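# Place the music sheet on the stand, uncreased

## Task

Get the sheet of music onto the stand so that it sits behind one of the page holders, with the sheet left entirely free of creases.

## Robot and tools

Robot and layout. Two arms, left_arm and right_arm, each carrying a parallel gripper and a wrist camera. In the scene frame the origin is at table-top height, halfway between the arms' nominal bases. +z points up, +x points out over the table, and left_arm is on the +y side. These arm names do not match left and right in the images. Calibrated bases: left_arm at (-0.028, +0.297, 0) m, right_arm at (-0.018, -0.298, 0) m, each turned slightly about z. A camera stand is bolted to the floor behind the arms. Fixed cameras: cam_head_left, cam_head_right, cam_high, cam_low. Wrist cameras: cam_left_wrist, cam_right_wrist. All images are 504x504.

Frames. Reported hand poses, velocities, targets and wrist-camera poses are in each arm's own base frame. The table and fixed cameras are in the scene frame. Motion offsets run along the gripper's current Hand target axes. The fingers point along the gripper's +z axis and separate along its y axis. end_effector_position is the spot between the pads, about 1 cm short of the fingertips.

execute_actions(actions, cameras). actions is a list of actions. Each action is a table of at most 15 rows, and each row is one 1/30 s control step. If a table has fewer than 15 rows, its last row repeats until all 15 steps are used. Every row holds 14 numbers in [-1, 1], always for both arms: left_arm dx, dy, dz, rx, ry, rz, opening, then the same seven for right_arm. The six pose numbers are an offset, not a pose. They are measured from that arm's Hand target as it was when the action began. Rows do not add onto each other, but each new action or call starts from the updated Hand target, so repeating an offset moves the arm further. Scale: 1.0 equals 0.6 m for dx/dy/dz and 180 degrees for rx/ry/rz. The three r values form a single rotation vector. opening is absolute: +1 is fully open (0.094 m) and -1 is closed. Sending six zeros re-commands the current Hand target. Always repeat the gripper's present opening, because 0 is itself a half-open command. Images are returned only when actions is empty or when cameras requests them ("all", a list of names, or [] for none). An unknown camera name makes the call invalid.

move(target, speed, blend, opening_speed, grip_force, blocking, cameras). target is one 14-number row laid out as above, or a list of up to 15 such rows. Every row is an offset from the Hand targets at the start of the move, not from the row before it. Each gripper follows a straight path. The whole move is capped at 10 s. speed is in m/s, from 0.002 to 2.9, default 0.25, and rotation is limited to twice that figure in rad/s. Give one value or one per target. blend is a corner radius in metres for lists; 0 means stop at each target. opening_speed is the rate of change in scale units per second (0.2 or more). grip_force is the pad force limit in newtons, 10 to 50, and it remains in effect once set. Lower forces make the fingers close slowly. blocking=false returns after about 0.5 s while the motion continues. Paths do not avoid obstacles or the other arm. Faster motion means more lag, more overshoot and harder contact. Keep paths away from an arm's own base. The result adds a move: line giving the ending (done, off_target, moving, held, fault) and any limits (paced means the pose was clipped; held means a check withheld steps). An arm left unnamed in the ending finished within 10 mm and 2 degrees.

wait(seconds 0 to 10) lets the scene run with the last commands held. stop brakes a running move. zoom_image(camera, region [x0, y0, x1, y1] in pixels, at most 504 by 504) enlarges part of that camera's newest image. finished_scene(scene) ends the scene permanently, so call it only when the sheet rests correctly without the robot.

Reading results. Hand target is the last commanded pose after clipping. Next offsets count from it, even if the gripper rests a few cm away because of friction or weight. That gap alone does not indicate contact. If the gripper stays short, send the missing distance as an offset. Each step clips orientation to within 40 degrees of the measured orientation. grip_measured uses the opening scale and reads up to about 2.5 mm wide when empty. The last Joint positions value is the opening in metres. grip_effort_nm is gripper motor effort, negative when closing. It is not pad force. Joint velocities "within noise" means the arm is still. Joint torques include the arm's weight. Tool commands lists the current commands. Motor temperatures are reported too: MOTOR HOT appears at 75 °C, and at 90 °C an OVER-TEMPERATURE FAULT folds that arm away for the rest of the scene. Holding loads, staying stretched out, or pushing at unreachable poses heats motors. Joint limits (rad): waist -2.618 to 3.054, shoulder 0 to 3.142, elbow 0 to 3.142, wrist pitch ±1.571, wrist yaw ±1.571, wrist roll ±2.094.

Cautions. The sheet is thin and can be bent: pinch it gently with a lowered grip_force and a slow opening_speed, and avoid folding it against the table or stand. Do not let it, or anything else, fall off the table, and do not leave it resting off the table. Do not hit the stand or other fixed objects hard, and do not let the arms or grippers collide or close on each other. A blocked arm keeps pressing until it gets a new command, so pull its target back past the contact. Open well above grip_measured before moving away so nothing is released while still in motion.

Each tool is called by a JSON object that holds its "fn" and its "kwargs".

## Session

{"fn": "execute_actions", "kwargs": {"actions": []}}

Scene clock: 0.00 s.
left_arm: end_effector_position=(+0.2215, -0.1250, +0.4606) grip_measured=-0.995 grip_effort_nm=n/a end_effector_quat_wxyz=(+0.606, +0.213, +0.671, -0.371) | right_arm: end_effector_position=(+0.3837, +0.0010, +0.4072) grip_measured=+1.000 grip_effort_nm=n/a end_effector_quat_wxyz=(+0.707, +0.000, +0.707, +0.000)
Joint positions: left_arm=[0.1 0.784 1.194 -0.394 0.958 -0.256 0] | right_arm=[0 1.047 1.047 0 0 0 0.094]
Joint velocities: within noise
Joint torques (N m): no reading
Motor temperatures (°C): left_arm=[24 24 23 26 22 22 23] | right_arm=[21 25 27 26 22 23 22]
Heat: left arm: 26 °C; right arm: 27 °C.
Hand target: left_arm +0.2185, -0.1253, +0.4650; +0.611, +0.217, +0.666, -0.369 | right_arm +0.3804, +0.0010, +0.4193; +0.718, +0.000, +0.696, +0.000
Tool commands: left_gripper/opening=-1.0 right_gripper/opening=+1.0

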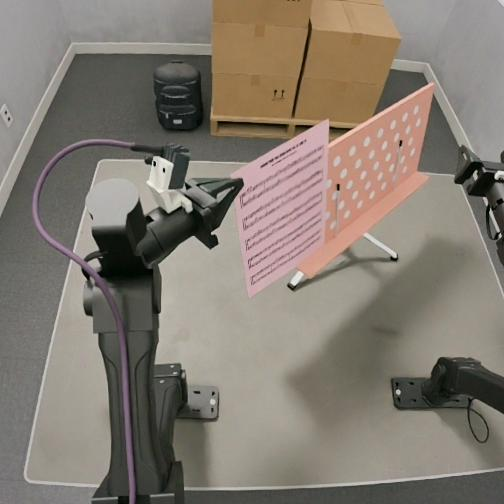

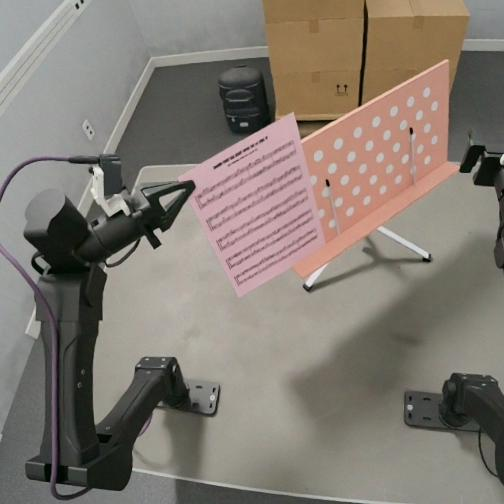

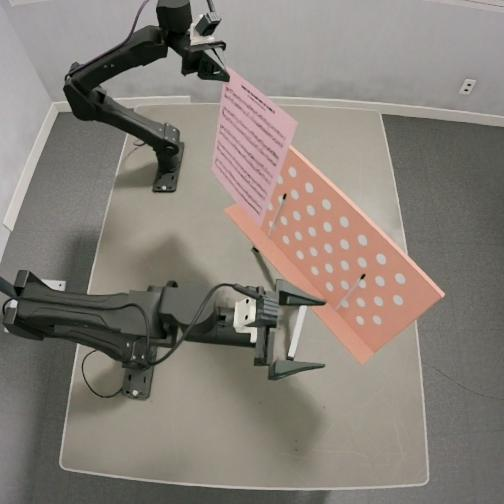

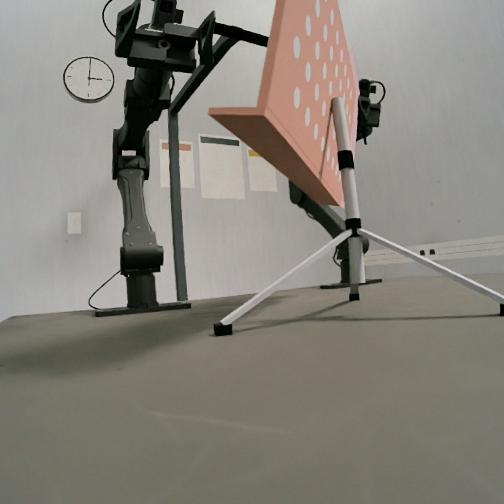

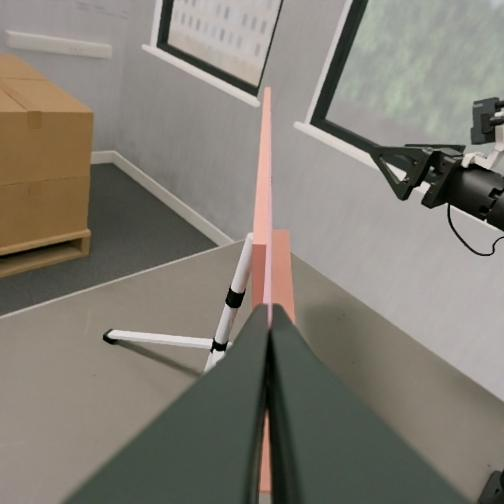

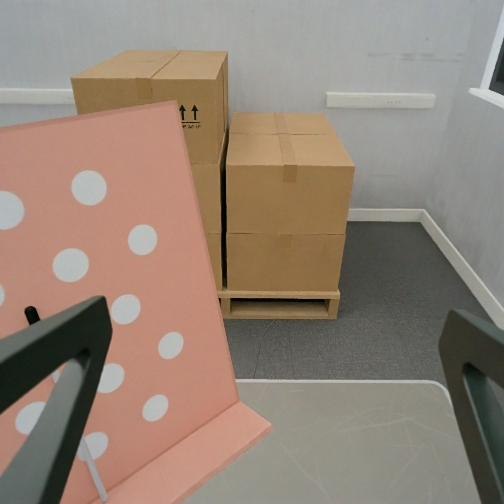

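{"fn": "zoom_image", "kwargs": {"camera": "cam_head_left", "region": [220, 70, 450, 300]}}

{"fn": "zoom_image", "kwargs": {"camera": "cam_head_right", "region": [170, 60, 470, 310]}}

{"fn": "zoom_image", "kwargs": {"camera": "cam_high", "region": [170, 40, 450, 370]}}

{"fn": "zoom_image", "kwargs": {"camera": "cam_left_wrist", "region": [150, 60, 400, 310]}}

{"fn": "zoom_image", "kwargs": {"camera": "cam_right_wrist", "region": [0, 80, 300, 504]}}

{"fn": "zoom_image", "kwargs": {"camera": "cam_low", "region": [180, 0, 420, 240]}}

Scaled by 2.191.

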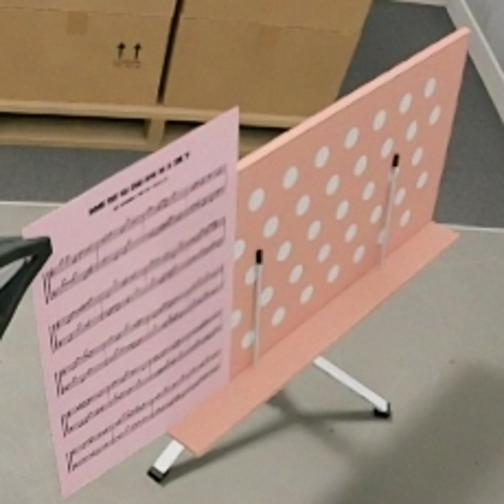

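Scaled by 1.680.

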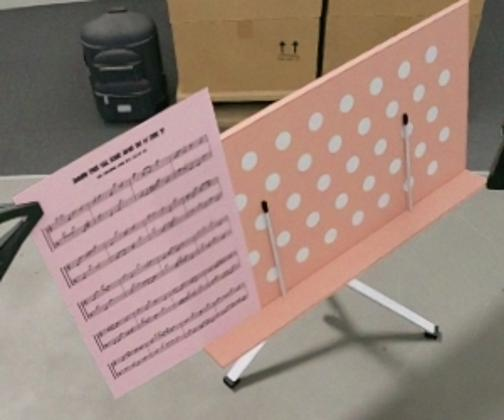

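Scaled by 1.527.

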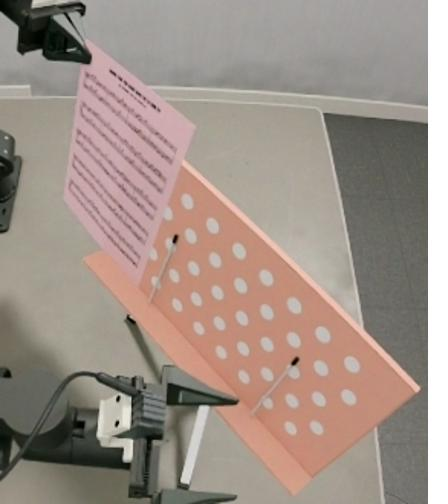

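Scaled by 2.016.

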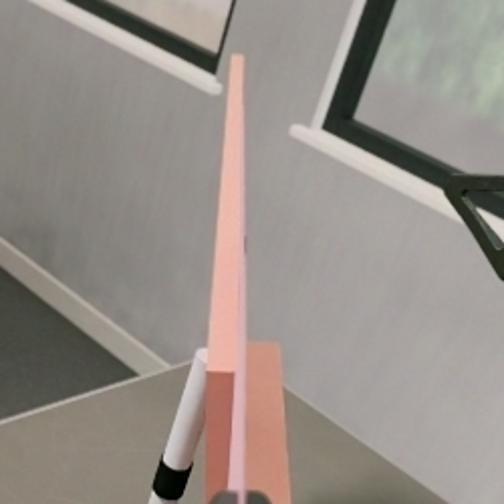

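Scaled by 1.189.

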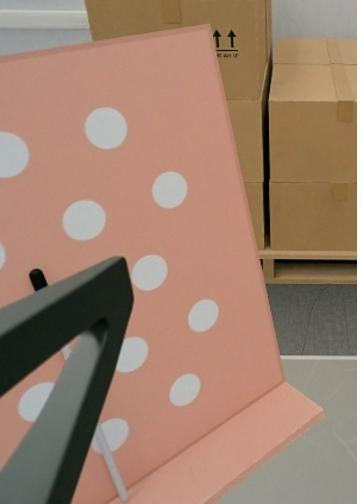

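Scaled by 2.100.

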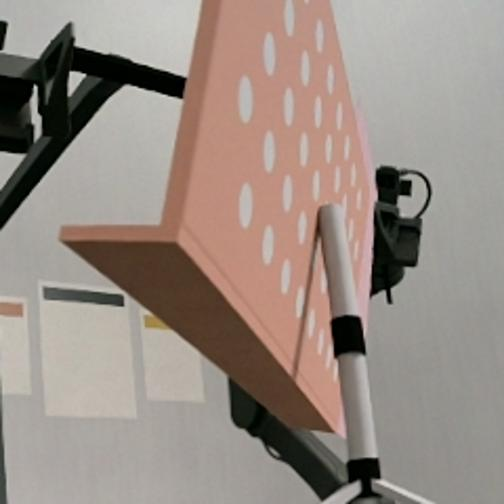

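{"fn": "zoom_image", "kwargs": {"camera": "cam_left_wrist", "region": [220, 80, 310, 170]}}

{"fn": "zoom_image", "kwargs": {"camera": "cam_left_wrist", "region": [210, 210, 320, 320]}}

{"fn": "zoom_image", "kwargs": {"camera": "cam_low", "region": [300, 70, 380, 220]}}

{"fn": "zoom_image", "kwargs": {"camera": "cam_head_right", "region": [290, 160, 370, 280]}}

{"fn": "zoom_image", "kwargs": {"camera": "cam_high", "region": [210, 160, 300, 270]}}

Scaled by 5.600.

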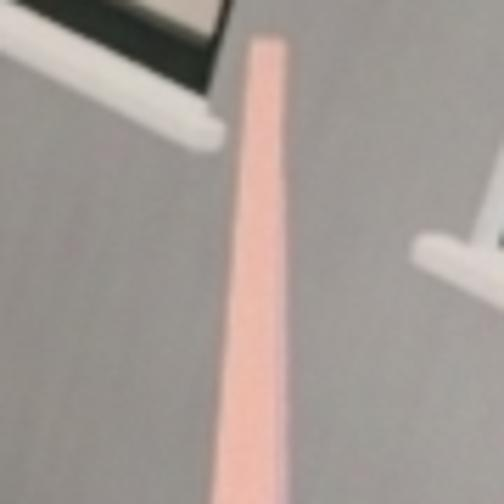

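Scaled by 4.582.

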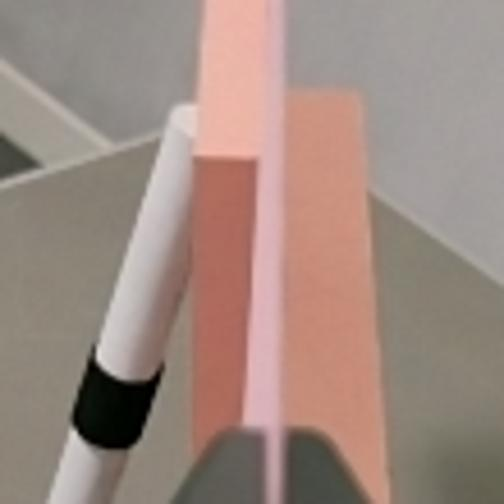

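Scaled by 3.360.

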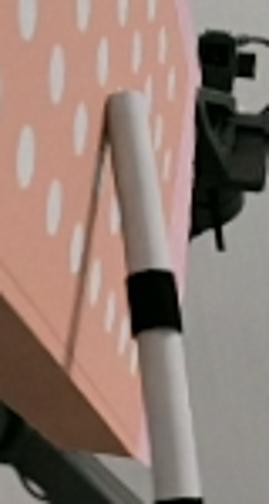

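Scaled by 4.200.

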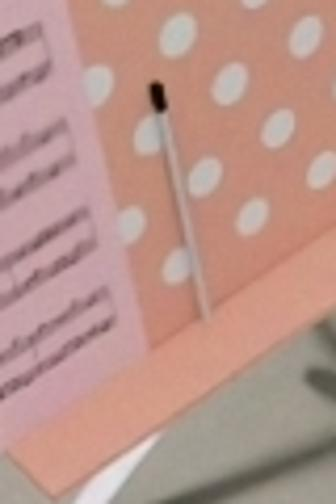

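Scaled by 4.582.

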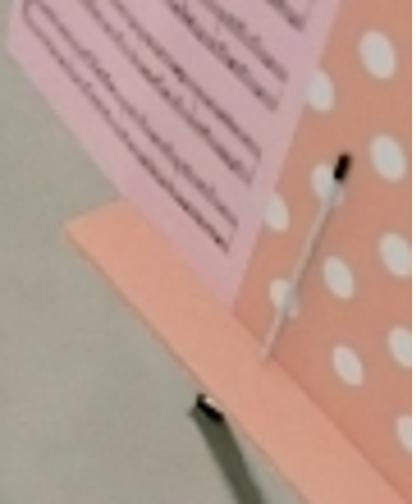

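{"fn": "zoom_image", "kwargs": {"camera": "cam_left_wrist", "region": [250, 150, 300, 200]}}

{"fn": "zoom_image", "kwargs": {"camera": "cam_left_wrist", "region": [245, 240, 295, 310]}}

{"fn": "zoom_image", "kwargs": {"camera": "cam_high", "region": [250, 180, 300, 250]}}

{"fn": "zoom_image", "kwargs": {"camera": "cam_head_left", "region": [300, 170, 360, 270]}}

Scaled by 10.080.

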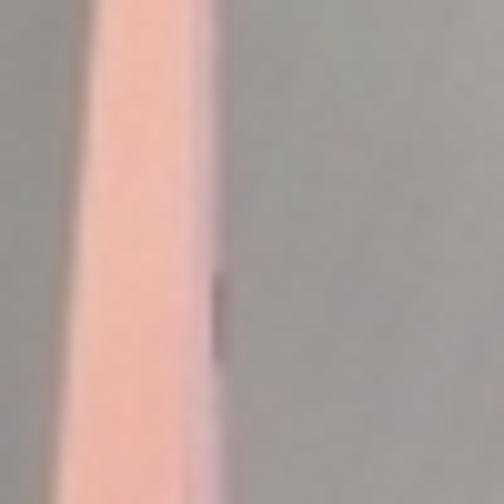

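Scaled by 7.200.

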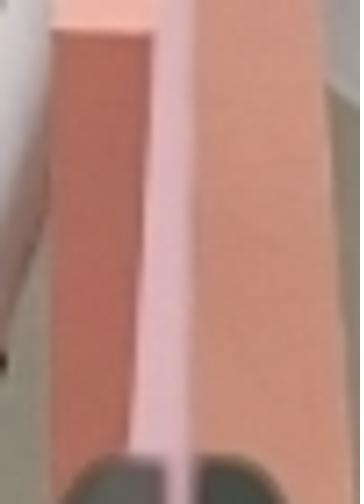

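Scaled by 7.200.

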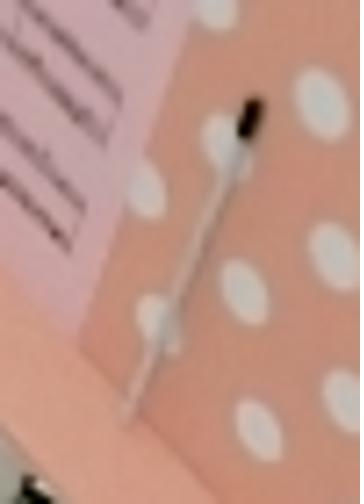

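Scaled by 5.040.

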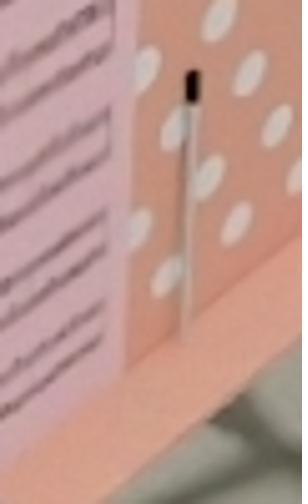

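{"fn": "move", "kwargs": {"target": [-0.05, -0.0417, 0, 0, 0, 0, -1, 0, 0, 0, 0, 0, 0, 1], "speed": 0.1, "cameras": ["all"]}}

Scene clock: 14.67 s.
left_arm: end_effector_position=(+0.2090, -0.1355, +0.4923) grip_measured=-0.995 grip_effort_nm=-0.26 end_effector_quat_wxyz=(+0.605, +0.212, +0.671, -0.372) | right_arm: end_effector_position=(+0.3837, +0.0010, +0.4072) grip_measured=+1.000 grip_effort_nm=0.01 end_effector_quat_wxyz=(+0.707, +0.000, +0.707, +0.000)
Joint positions: left_arm=[-0.002 0.825 1.364 -0.524 0.855 -0.256 0] | right_arm=[0 1.047 1.047 0 0 0 0.094]
Joint torques (N m): left_arm=[-0.66 0.44 8.32 1.8 -0.06 0.05] | right_arm=[0.05 -2.92 8.55 2.01 0.01 -0.02]
Heat: left arm: 28 °C; right arm: 30 °C.
Hand target: left_arm +0.2047, -0.1363, +0.5000; +0.611, +0.217, +0.666, -0.369 | right_arm +0.3804, +0.0010, +0.4193; +0.718, +0.000, +0.696, +0.000
Off the commanded pose: left_arm 0.009 m, 1 deg | right_arm 0.013 m, 2 deg.
move: off_target (right_arm)
camera_calibration:
cam_left_wrist: T_world_to_cam=[[-0.714538, -0.654497, 0.247122, -0.0572684], [-0.513189, 0.250289, -0.820971, 0.567689], [0.475471, -0.713435, -0.514721, 0.162321], [0, 0, 0, 1]] pos_world=[0.173232, -0.0637622, 0.563759]

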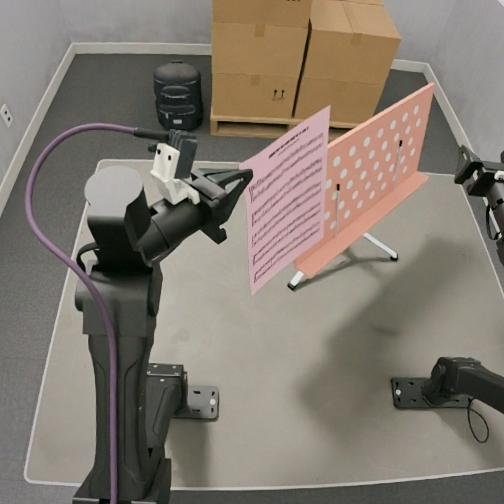

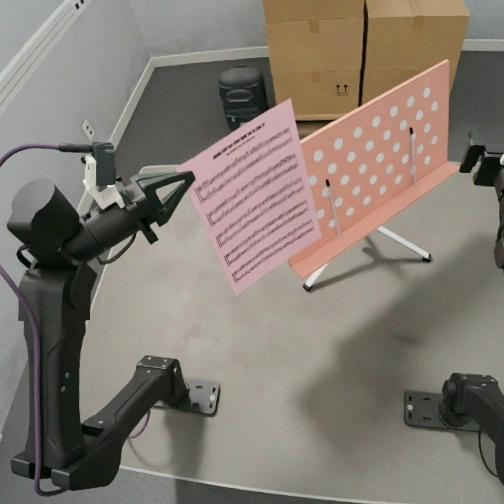

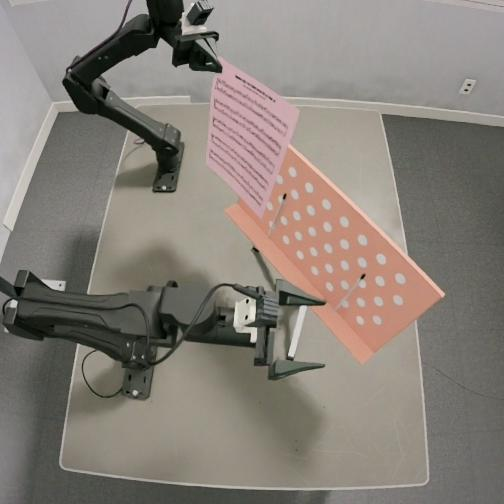

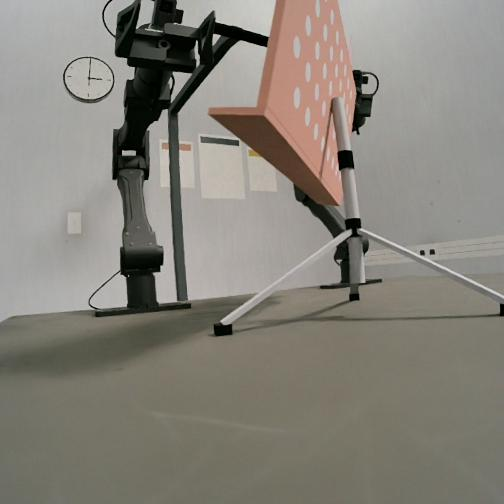

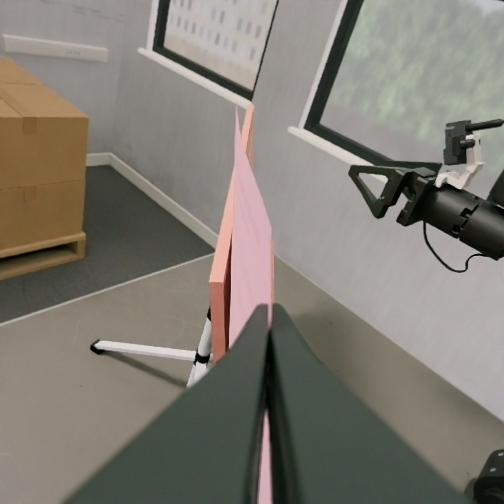

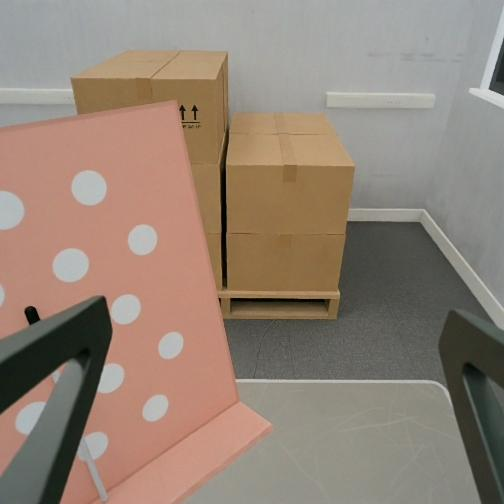

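{"fn": "zoom_image", "kwargs": {"camera": "cam_left_wrist", "region": [190, 90, 310, 210]}}

{"fn": "zoom_image", "kwargs": {"camera": "cam_left_wrist", "region": [180, 200, 320, 340]}}

{"fn": "zoom_image", "kwargs": {"camera": "cam_head_left", "region": [230, 90, 350, 310]}}

{"fn": "zoom_image", "kwargs": {"camera": "cam_head_right", "region": [170, 90, 350, 310]}}

{"fn": "zoom_image", "kwargs": {"camera": "cam_high", "region": [190, 50, 310, 230]}}

Scaled by 4.200.

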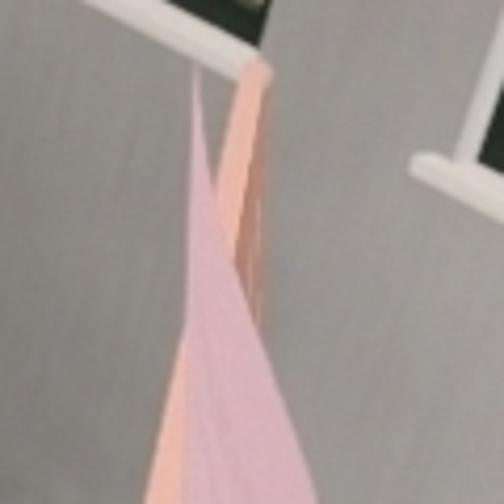

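Scaled by 3.600.

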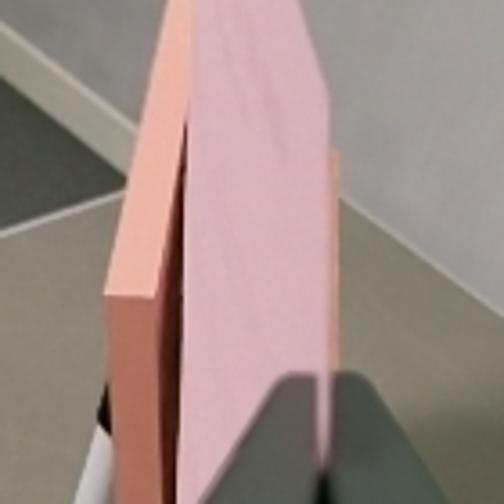

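Scaled by 2.291.

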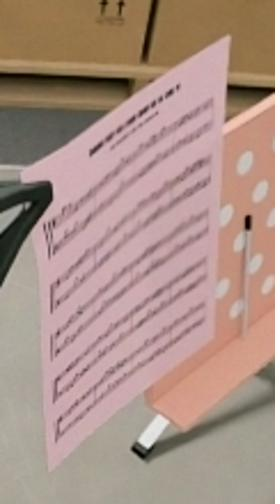

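Scaled by 2.291.

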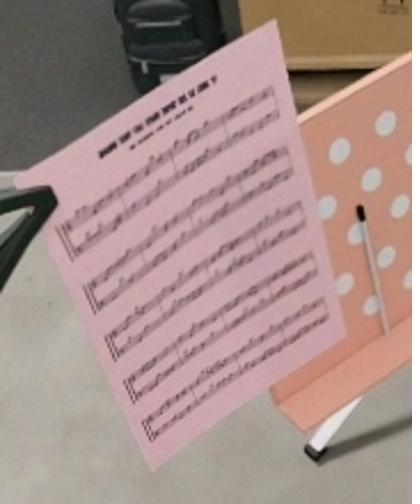

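Scaled by 2.800.

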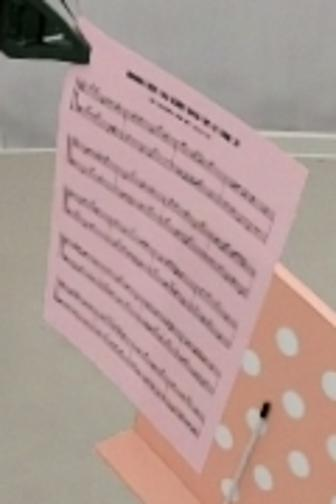

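{"fn": "move", "kwargs": {"target": [0, 0, 0, 0, 0, 0, -1, 0.1522, 0.3277, -0.1642, -0.3505, 0.009, 0.0055, -0.15], "speed": 0.25, "cameras": ["all"]}}

Scene clock: 21.87 s.
left_arm: end_effector_position=(+0.2091, -0.1355, +0.4922) grip_measured=-0.995 grip_effort_nm=-0.26 end_effector_quat_wxyz=(+0.605, +0.212, +0.672, -0.372) | right_arm: end_effector_position=(+0.2859, +0.1954, +0.3273) grip_measured=-0.148 grip_effort_nm=-0.08 end_effector_quat_wxyz=(+0.604, -0.366, +0.606, +0.367)
Joint positions: left_arm=[-0.002 0.825 1.364 -0.525 0.854 -0.256 0] | right_arm=[0.169 1.027 0.72 0.304 -0.919 0 0.04]
Joint torques (N m): left_arm=[-0.68 0.44 8.32 1.78 -0.08 0.06] | right_arm=[0.53 -1.48 6.76 1.8 -0.1 -0.03]
Motor temperatures (°C): left_arm=[24 24 25 28 22 22 23] | right_arm=[21 25 30 31 22 23 22]
Heat: left arm: 28 °C; right arm: 31 °C.
Hand target: left_arm +0.2047, -0.1363, +0.4999; +0.611, +0.217, +0.666, -0.369 | right_arm +0.2847, +0.1977, +0.3251; +0.603, -0.370, +0.603, +0.370
Off the commanded pose: left_arm 0.009 m, 1 deg | right_arm 0.003 m, 1 deg.
move: done
camera_calibration:
cam_left_wrist: T_world_to_cam=[[-0.71409, -0.654788, 0.247645, -0.0576343], [-0.513913, 0.250112, -0.820572, 0.567494], [0.475362, -0.71323, -0.515106, 0.162519], [0, 0, 0, 1]] pos_world=[0.173231, -0.0637615, 0.563657]
cam_right_wrist: T_world_to_cam=[[0.904846, -0.425325, 0.018779, -0.176947], [-0.211724, -0.487818, -0.846881, 0.454335], [0.36936, 0.762321, -0.531451, 0.0298788], [0, 0, 0, 1]] pos_world=[0.245267, 0.123595, 0.403969]

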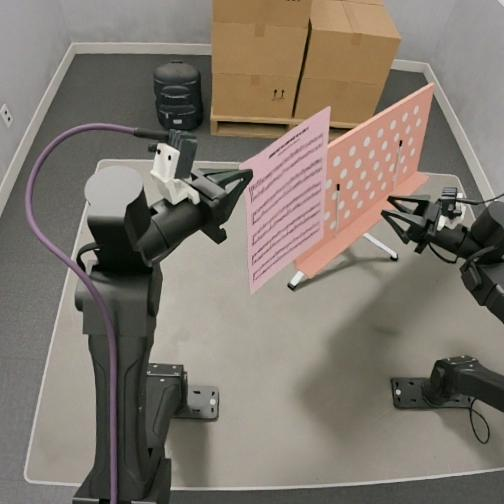

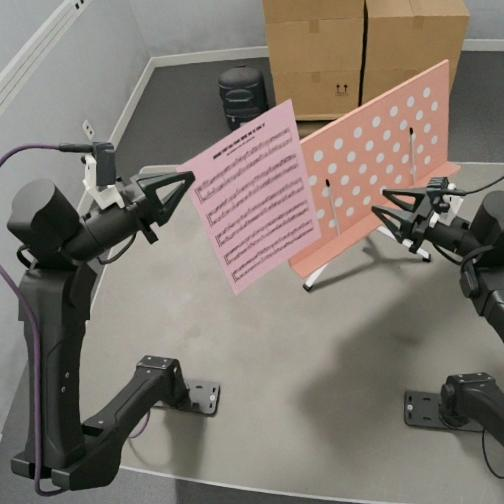

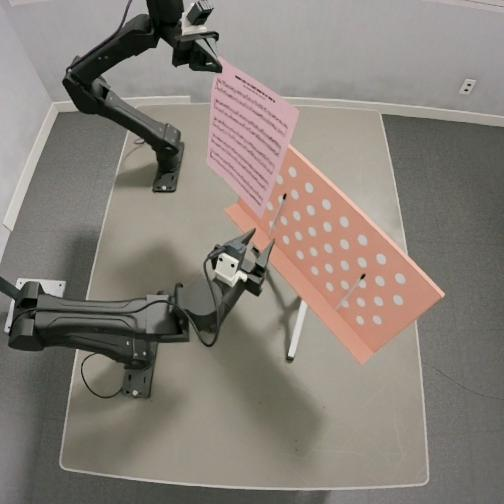

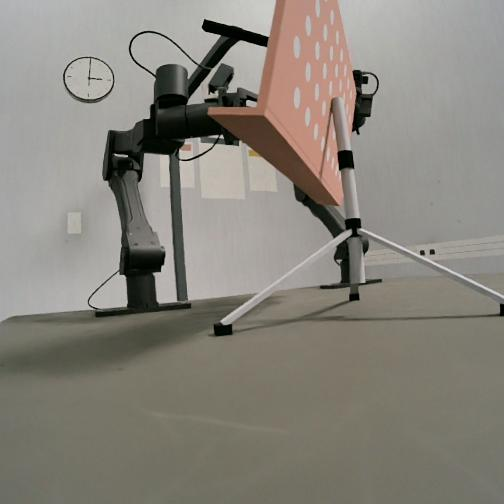

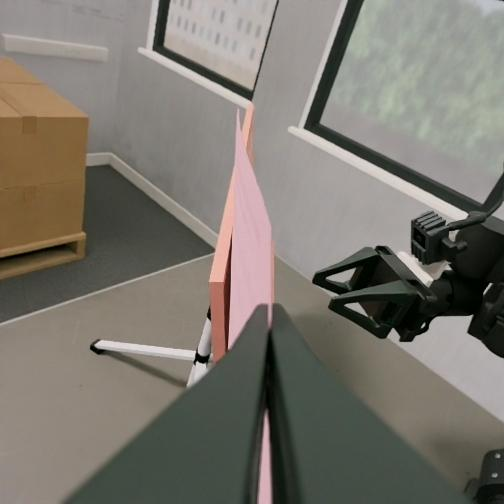

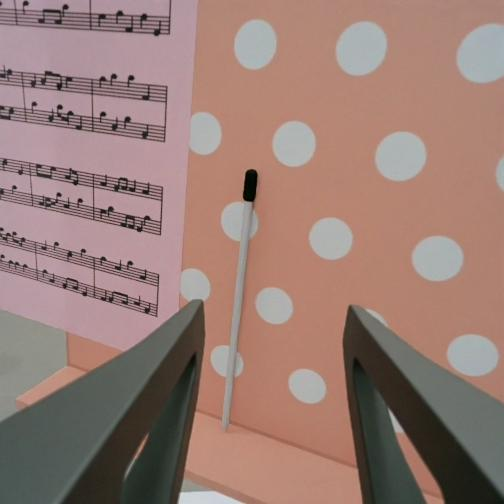

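{"fn": "zoom_image", "kwargs": {"camera": "cam_right_wrist", "region": [190, 150, 310, 270]}}

{"fn": "zoom_image", "kwargs": {"camera": "cam_right_wrist", "region": [180, 330, 300, 450]}}

{"fn": "zoom_image", "kwargs": {"camera": "cam_low", "region": [190, 60, 380, 220]}}

Scaled by 4.200.

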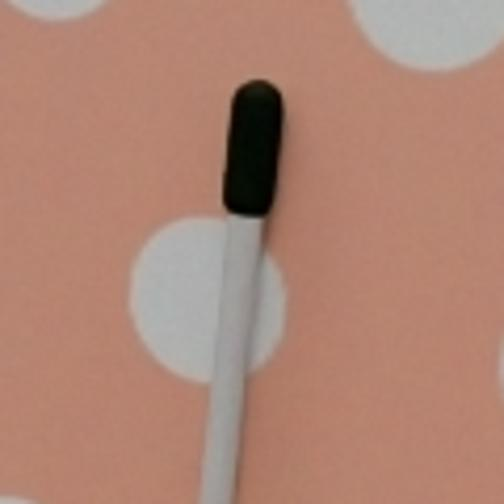

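Scaled by 4.200.

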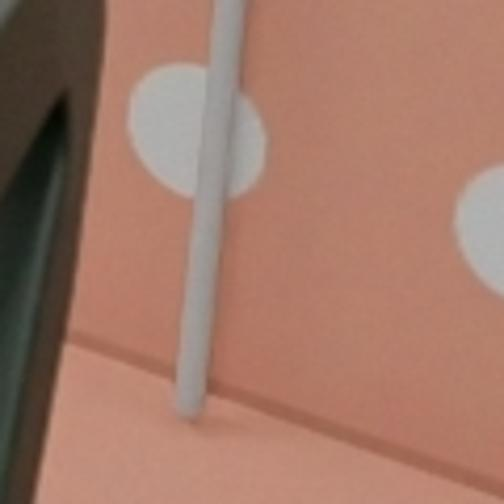

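Scaled by 2.653.

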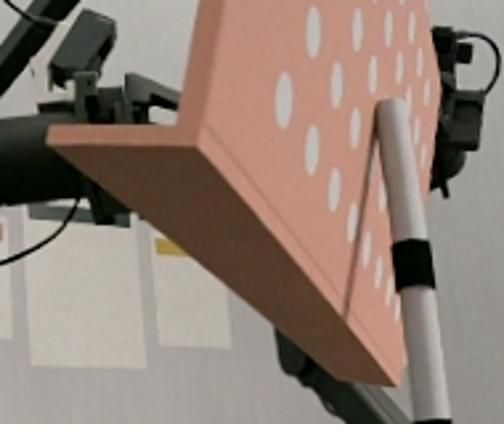

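{"fn": "zoom_image", "kwargs": {"camera": "cam_head_left", "region": [320, 150, 440, 270]}}

{"fn": "zoom_image", "kwargs": {"camera": "cam_head_right", "region": [310, 150, 430, 270]}}

{"fn": "zoom_image", "kwargs": {"camera": "cam_high", "region": [200, 170, 320, 290]}}

Scaled by 4.200.

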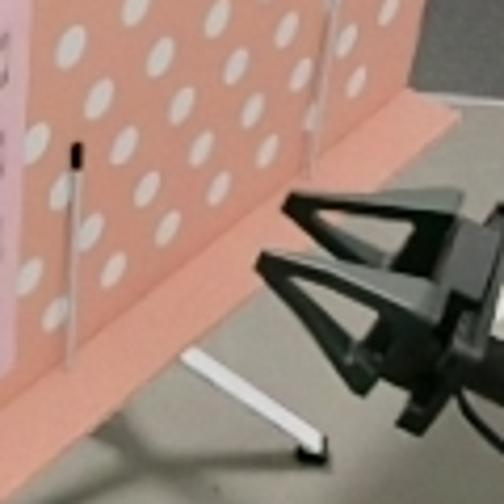

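Scaled by 4.200.

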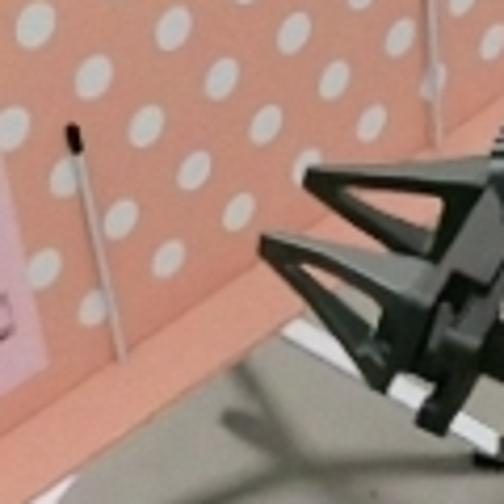

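Scaled by 4.200.

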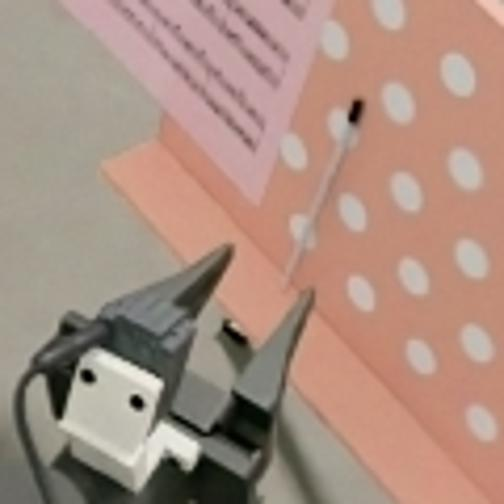

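{"fn": "move", "kwargs": {"target": [0, 0, 0, 0, 0, 0, -1, 0.006, 0.0243, 0.0836, 0.0556, 0, 0, -0.3], "speed": 0.15, "cameras": ["cam_right_wrist", "cam_head_left", "cam_head_right", "cam_high"]}}

{"fn": "zoom_image", "kwargs": {"camera": "cam_right_wrist", "region": [160, 120, 360, 320]}}

{"fn": "zoom_image", "kwargs": {"camera": "cam_head_left", "region": [310, 150, 430, 270]}}

{"fn": "zoom_image", "kwargs": {"camera": "cam_head_right", "region": [300, 150, 420, 270]}}

{"fn": "zoom_image", "kwargs": {"camera": "cam_high", "region": [210, 160, 330, 280]}}

Scene clock: 25.77 s.
left_arm: end_effector_position=(+0.2091, -0.1355, +0.4922) grip_measured=-0.995 grip_effort_nm=-0.26 end_effector_quat_wxyz=(+0.605, +0.212, +0.672, -0.372) | right_arm: end_effector_position=(+0.2937, +0.2473, +0.3227) grip_measured=-0.298 grip_effort_nm=-0.08 end_effector_quat_wxyz=(+0.631, -0.316, +0.634, +0.316)
Joint positions: left_arm=[-0.002 0.825 1.364 -0.525 0.854 -0.256 0] | right_arm=[0.502 1.059 0.72 0.334 -0.426 0 0.033]
Joint torques (N m): left_arm=[-0.69 0.44 8.31 1.79 -0.08 0.07] | right_arm=[0.59 -1.76 7.15 2.05 0.09 -0.02]
Heat: left arm: 29 °C; right arm: 31 °C.
Hand target: left_arm +0.2047, -0.1363, +0.4999; +0.611, +0.217, +0.666, -0.369 | right_arm +0.2945, +0.2490, +0.3215; +0.633, -0.316, +0.633, +0.316
Off the commanded pose: left_arm 0.009 m, 1 deg | right_arm 0.002 m, 0 deg.
move: done
camera_calibration:
cam_right_wrist: T_world_to_cam=[[0.825048, -0.564751, 0.018741, -0.103949], [-0.288554, -0.449603, -0.845336, 0.490052], [0.485831, 0.692036, -0.533905, -0.0309674], [0, 0, 0, 1]] pos_world=[0.242214, 0.183054, 0.399674]
Images, in order (width x height): cam_head_left 504x504, cam_head_right 504x504, cam_high 504x504, cam_right_wrist 504x504.

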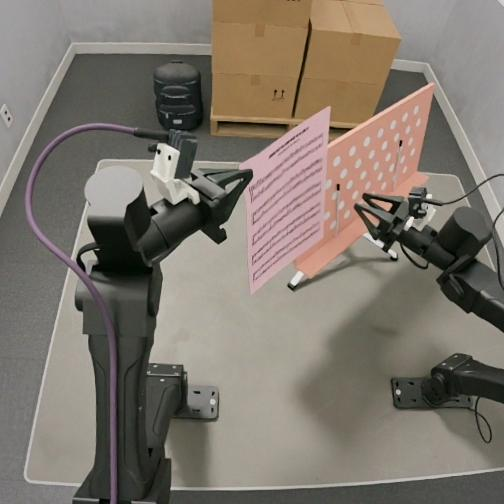

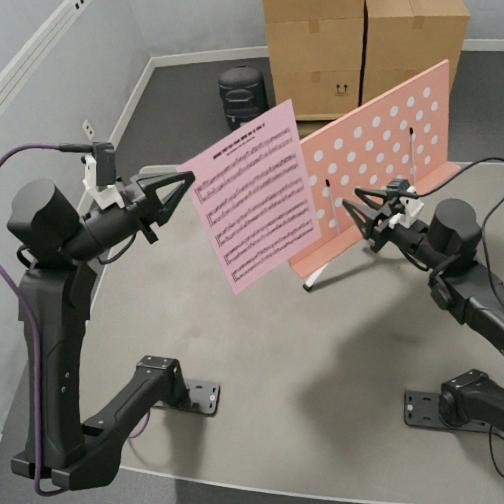

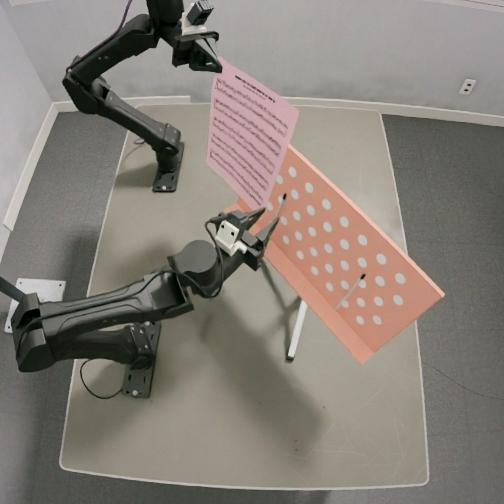

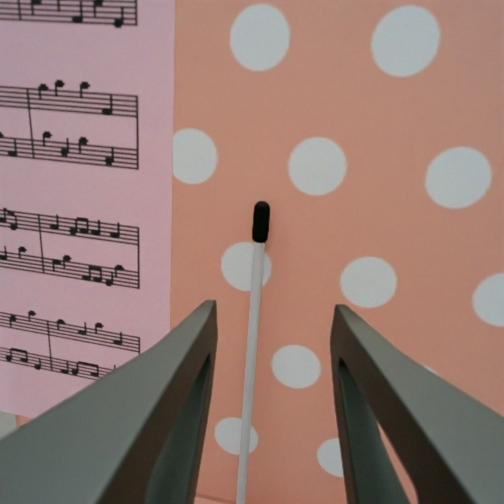

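Scaled by 2.520.

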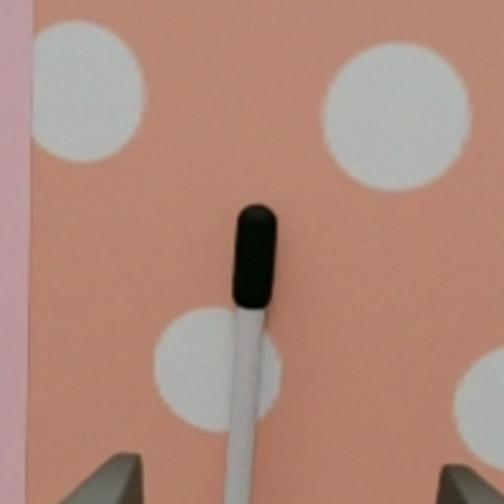

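Scaled by 4.200.

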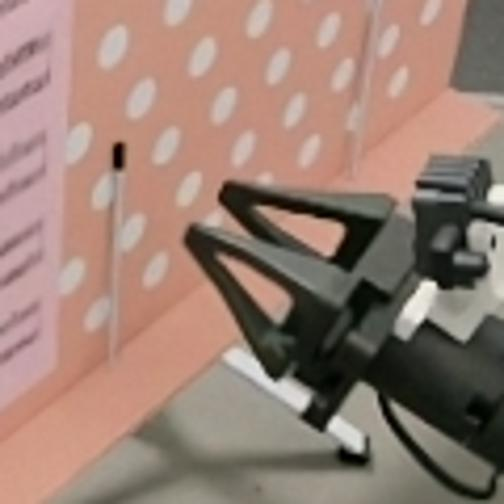

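Scaled by 4.200.

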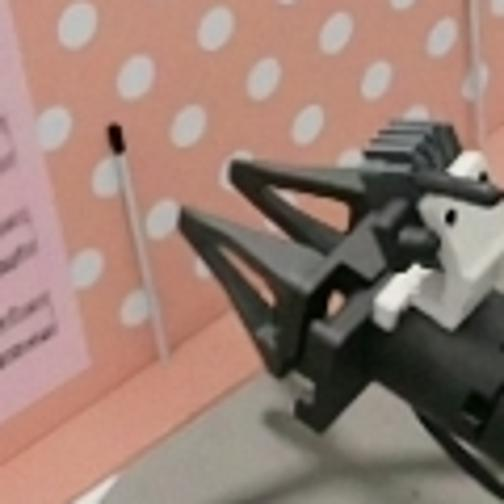

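Scaled by 4.200.

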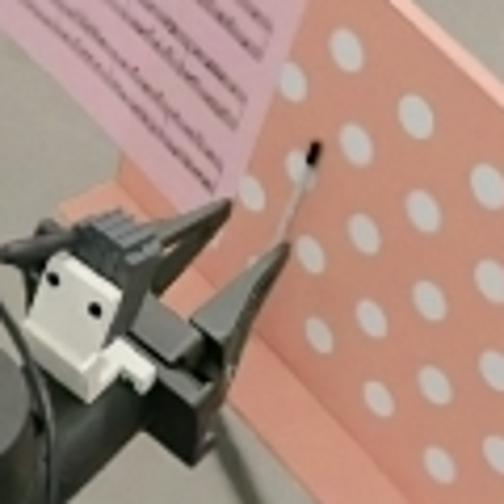

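{"fn": "move", "kwargs": {"target": [0, 0, 0, 0, 0, 0, -1, -0.0157, 0.0108, 0.0547, 0.0282, 0.0945, 0.0042, -0.45], "speed": 0.12, "cameras": ["cam_right_wrist", "cam_head_left", "cam_head_right", "cam_high"]}}

{"fn": "zoom_image", "kwargs": {"camera": "cam_right_wrist", "region": [180, 160, 360, 340]}}

{"fn": "zoom_image", "kwargs": {"camera": "cam_head_left", "region": [310, 150, 400, 240]}}

{"fn": "zoom_image", "kwargs": {"camera": "cam_head_right", "region": [300, 150, 390, 240]}}

{"fn": "zoom_image", "kwargs": {"camera": "cam_high", "region": [230, 160, 320, 250]}}

Scene clock: 29.53 s.
left_arm: end_effector_position=(+0.2091, -0.1355, +0.4922) grip_measured=-0.995 grip_effort_nm=-0.26 end_effector_quat_wxyz=(+0.605, +0.212, +0.672, -0.372) | right_arm: end_effector_position=(+0.3068, +0.2761, +0.3167) grip_measured=-0.448 grip_effort_nm=-0.08 end_effector_quat_wxyz=(+0.532, -0.326, +0.743, +0.242)
Joint positions: left_arm=[-0.002 0.825 1.364 -0.525 0.854 -0.256 0] | right_arm=[0.653 1.209 1.093 -0.212 -0.177 -0.046 0.026]
Joint torques (N m): left_arm=[-0.66 0.44 8.31 1.78 -0.08 0.06] | right_arm=[0.53 -2.91 10.78 1.89 0.03 -0.1]
Heat: left arm: 29 °C; right arm: 32 °C.
Hand target: left_arm +0.2047, -0.1363, +0.4999; +0.611, +0.217, +0.666, -0.369 | right_arm +0.3089, +0.2791, +0.3310; +0.544, -0.327, +0.734, +0.242
Off the commanded pose: left_arm 0.009 m, 1 deg | right_arm 0.015 m, 2 deg.
move: off_target (right_arm)
camera_calibration:
cam_right_wrist: T_world_to_cam=[[0.772399, -0.635104, -0.00652979, -0.0548379], [-0.493157, -0.593224, -0.636302, 0.537925], [0.400245, 0.494699, -0.771412, 0.0953998], [0, 0, 0, 1]] pos_world=[0.269455, 0.237088, 0.415517]
Images, in order (width x height): cam_head_left 504x504, cam_head_right 504x504, cam_high 504x504, cam_right_wrist 504x504.

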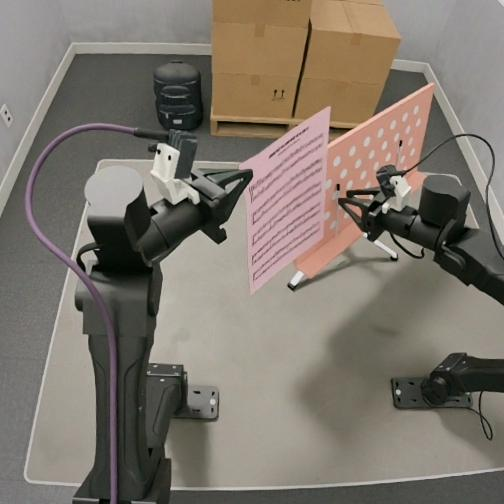

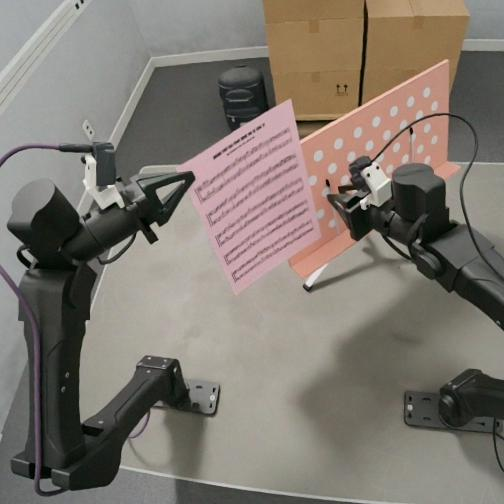

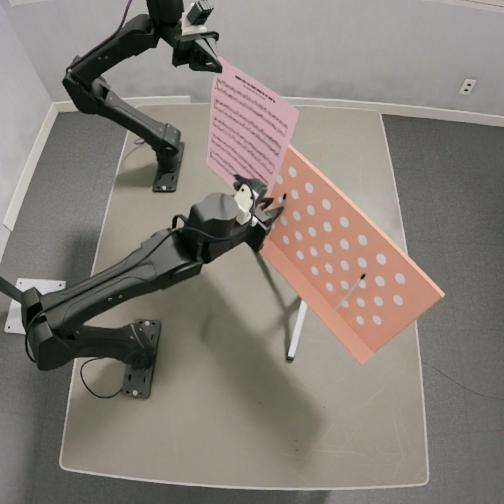

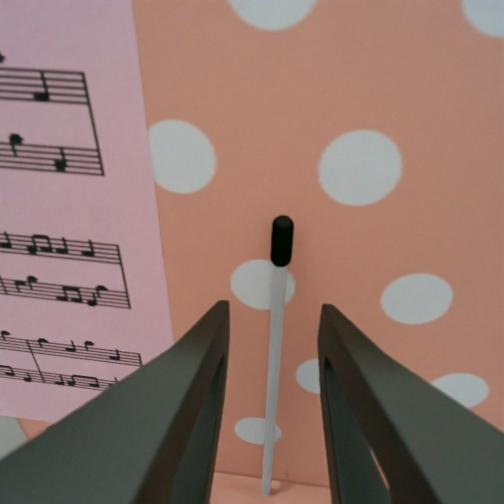

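Scaled by 2.800.

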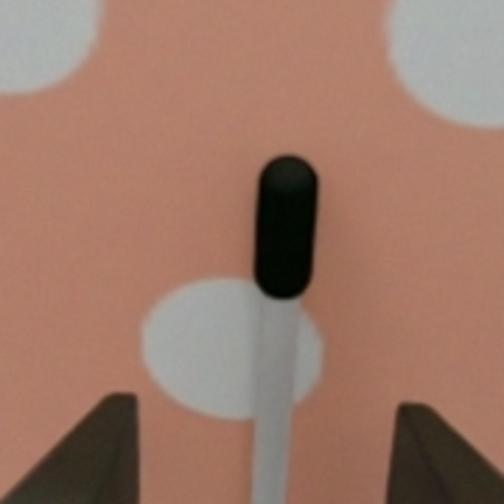

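Scaled by 5.600.

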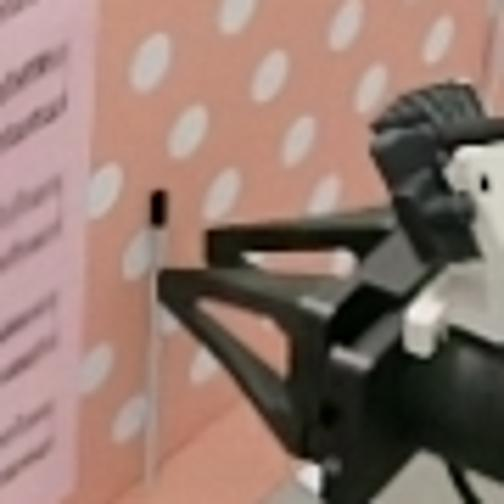

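Scaled by 5.600.

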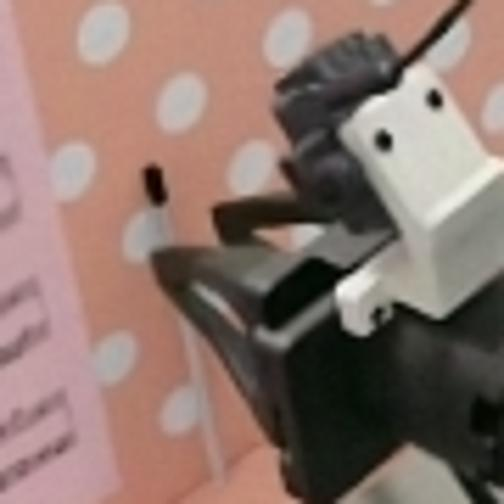

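Scaled by 5.600.

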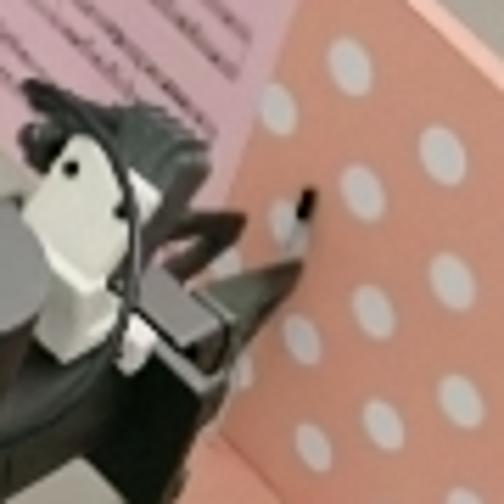

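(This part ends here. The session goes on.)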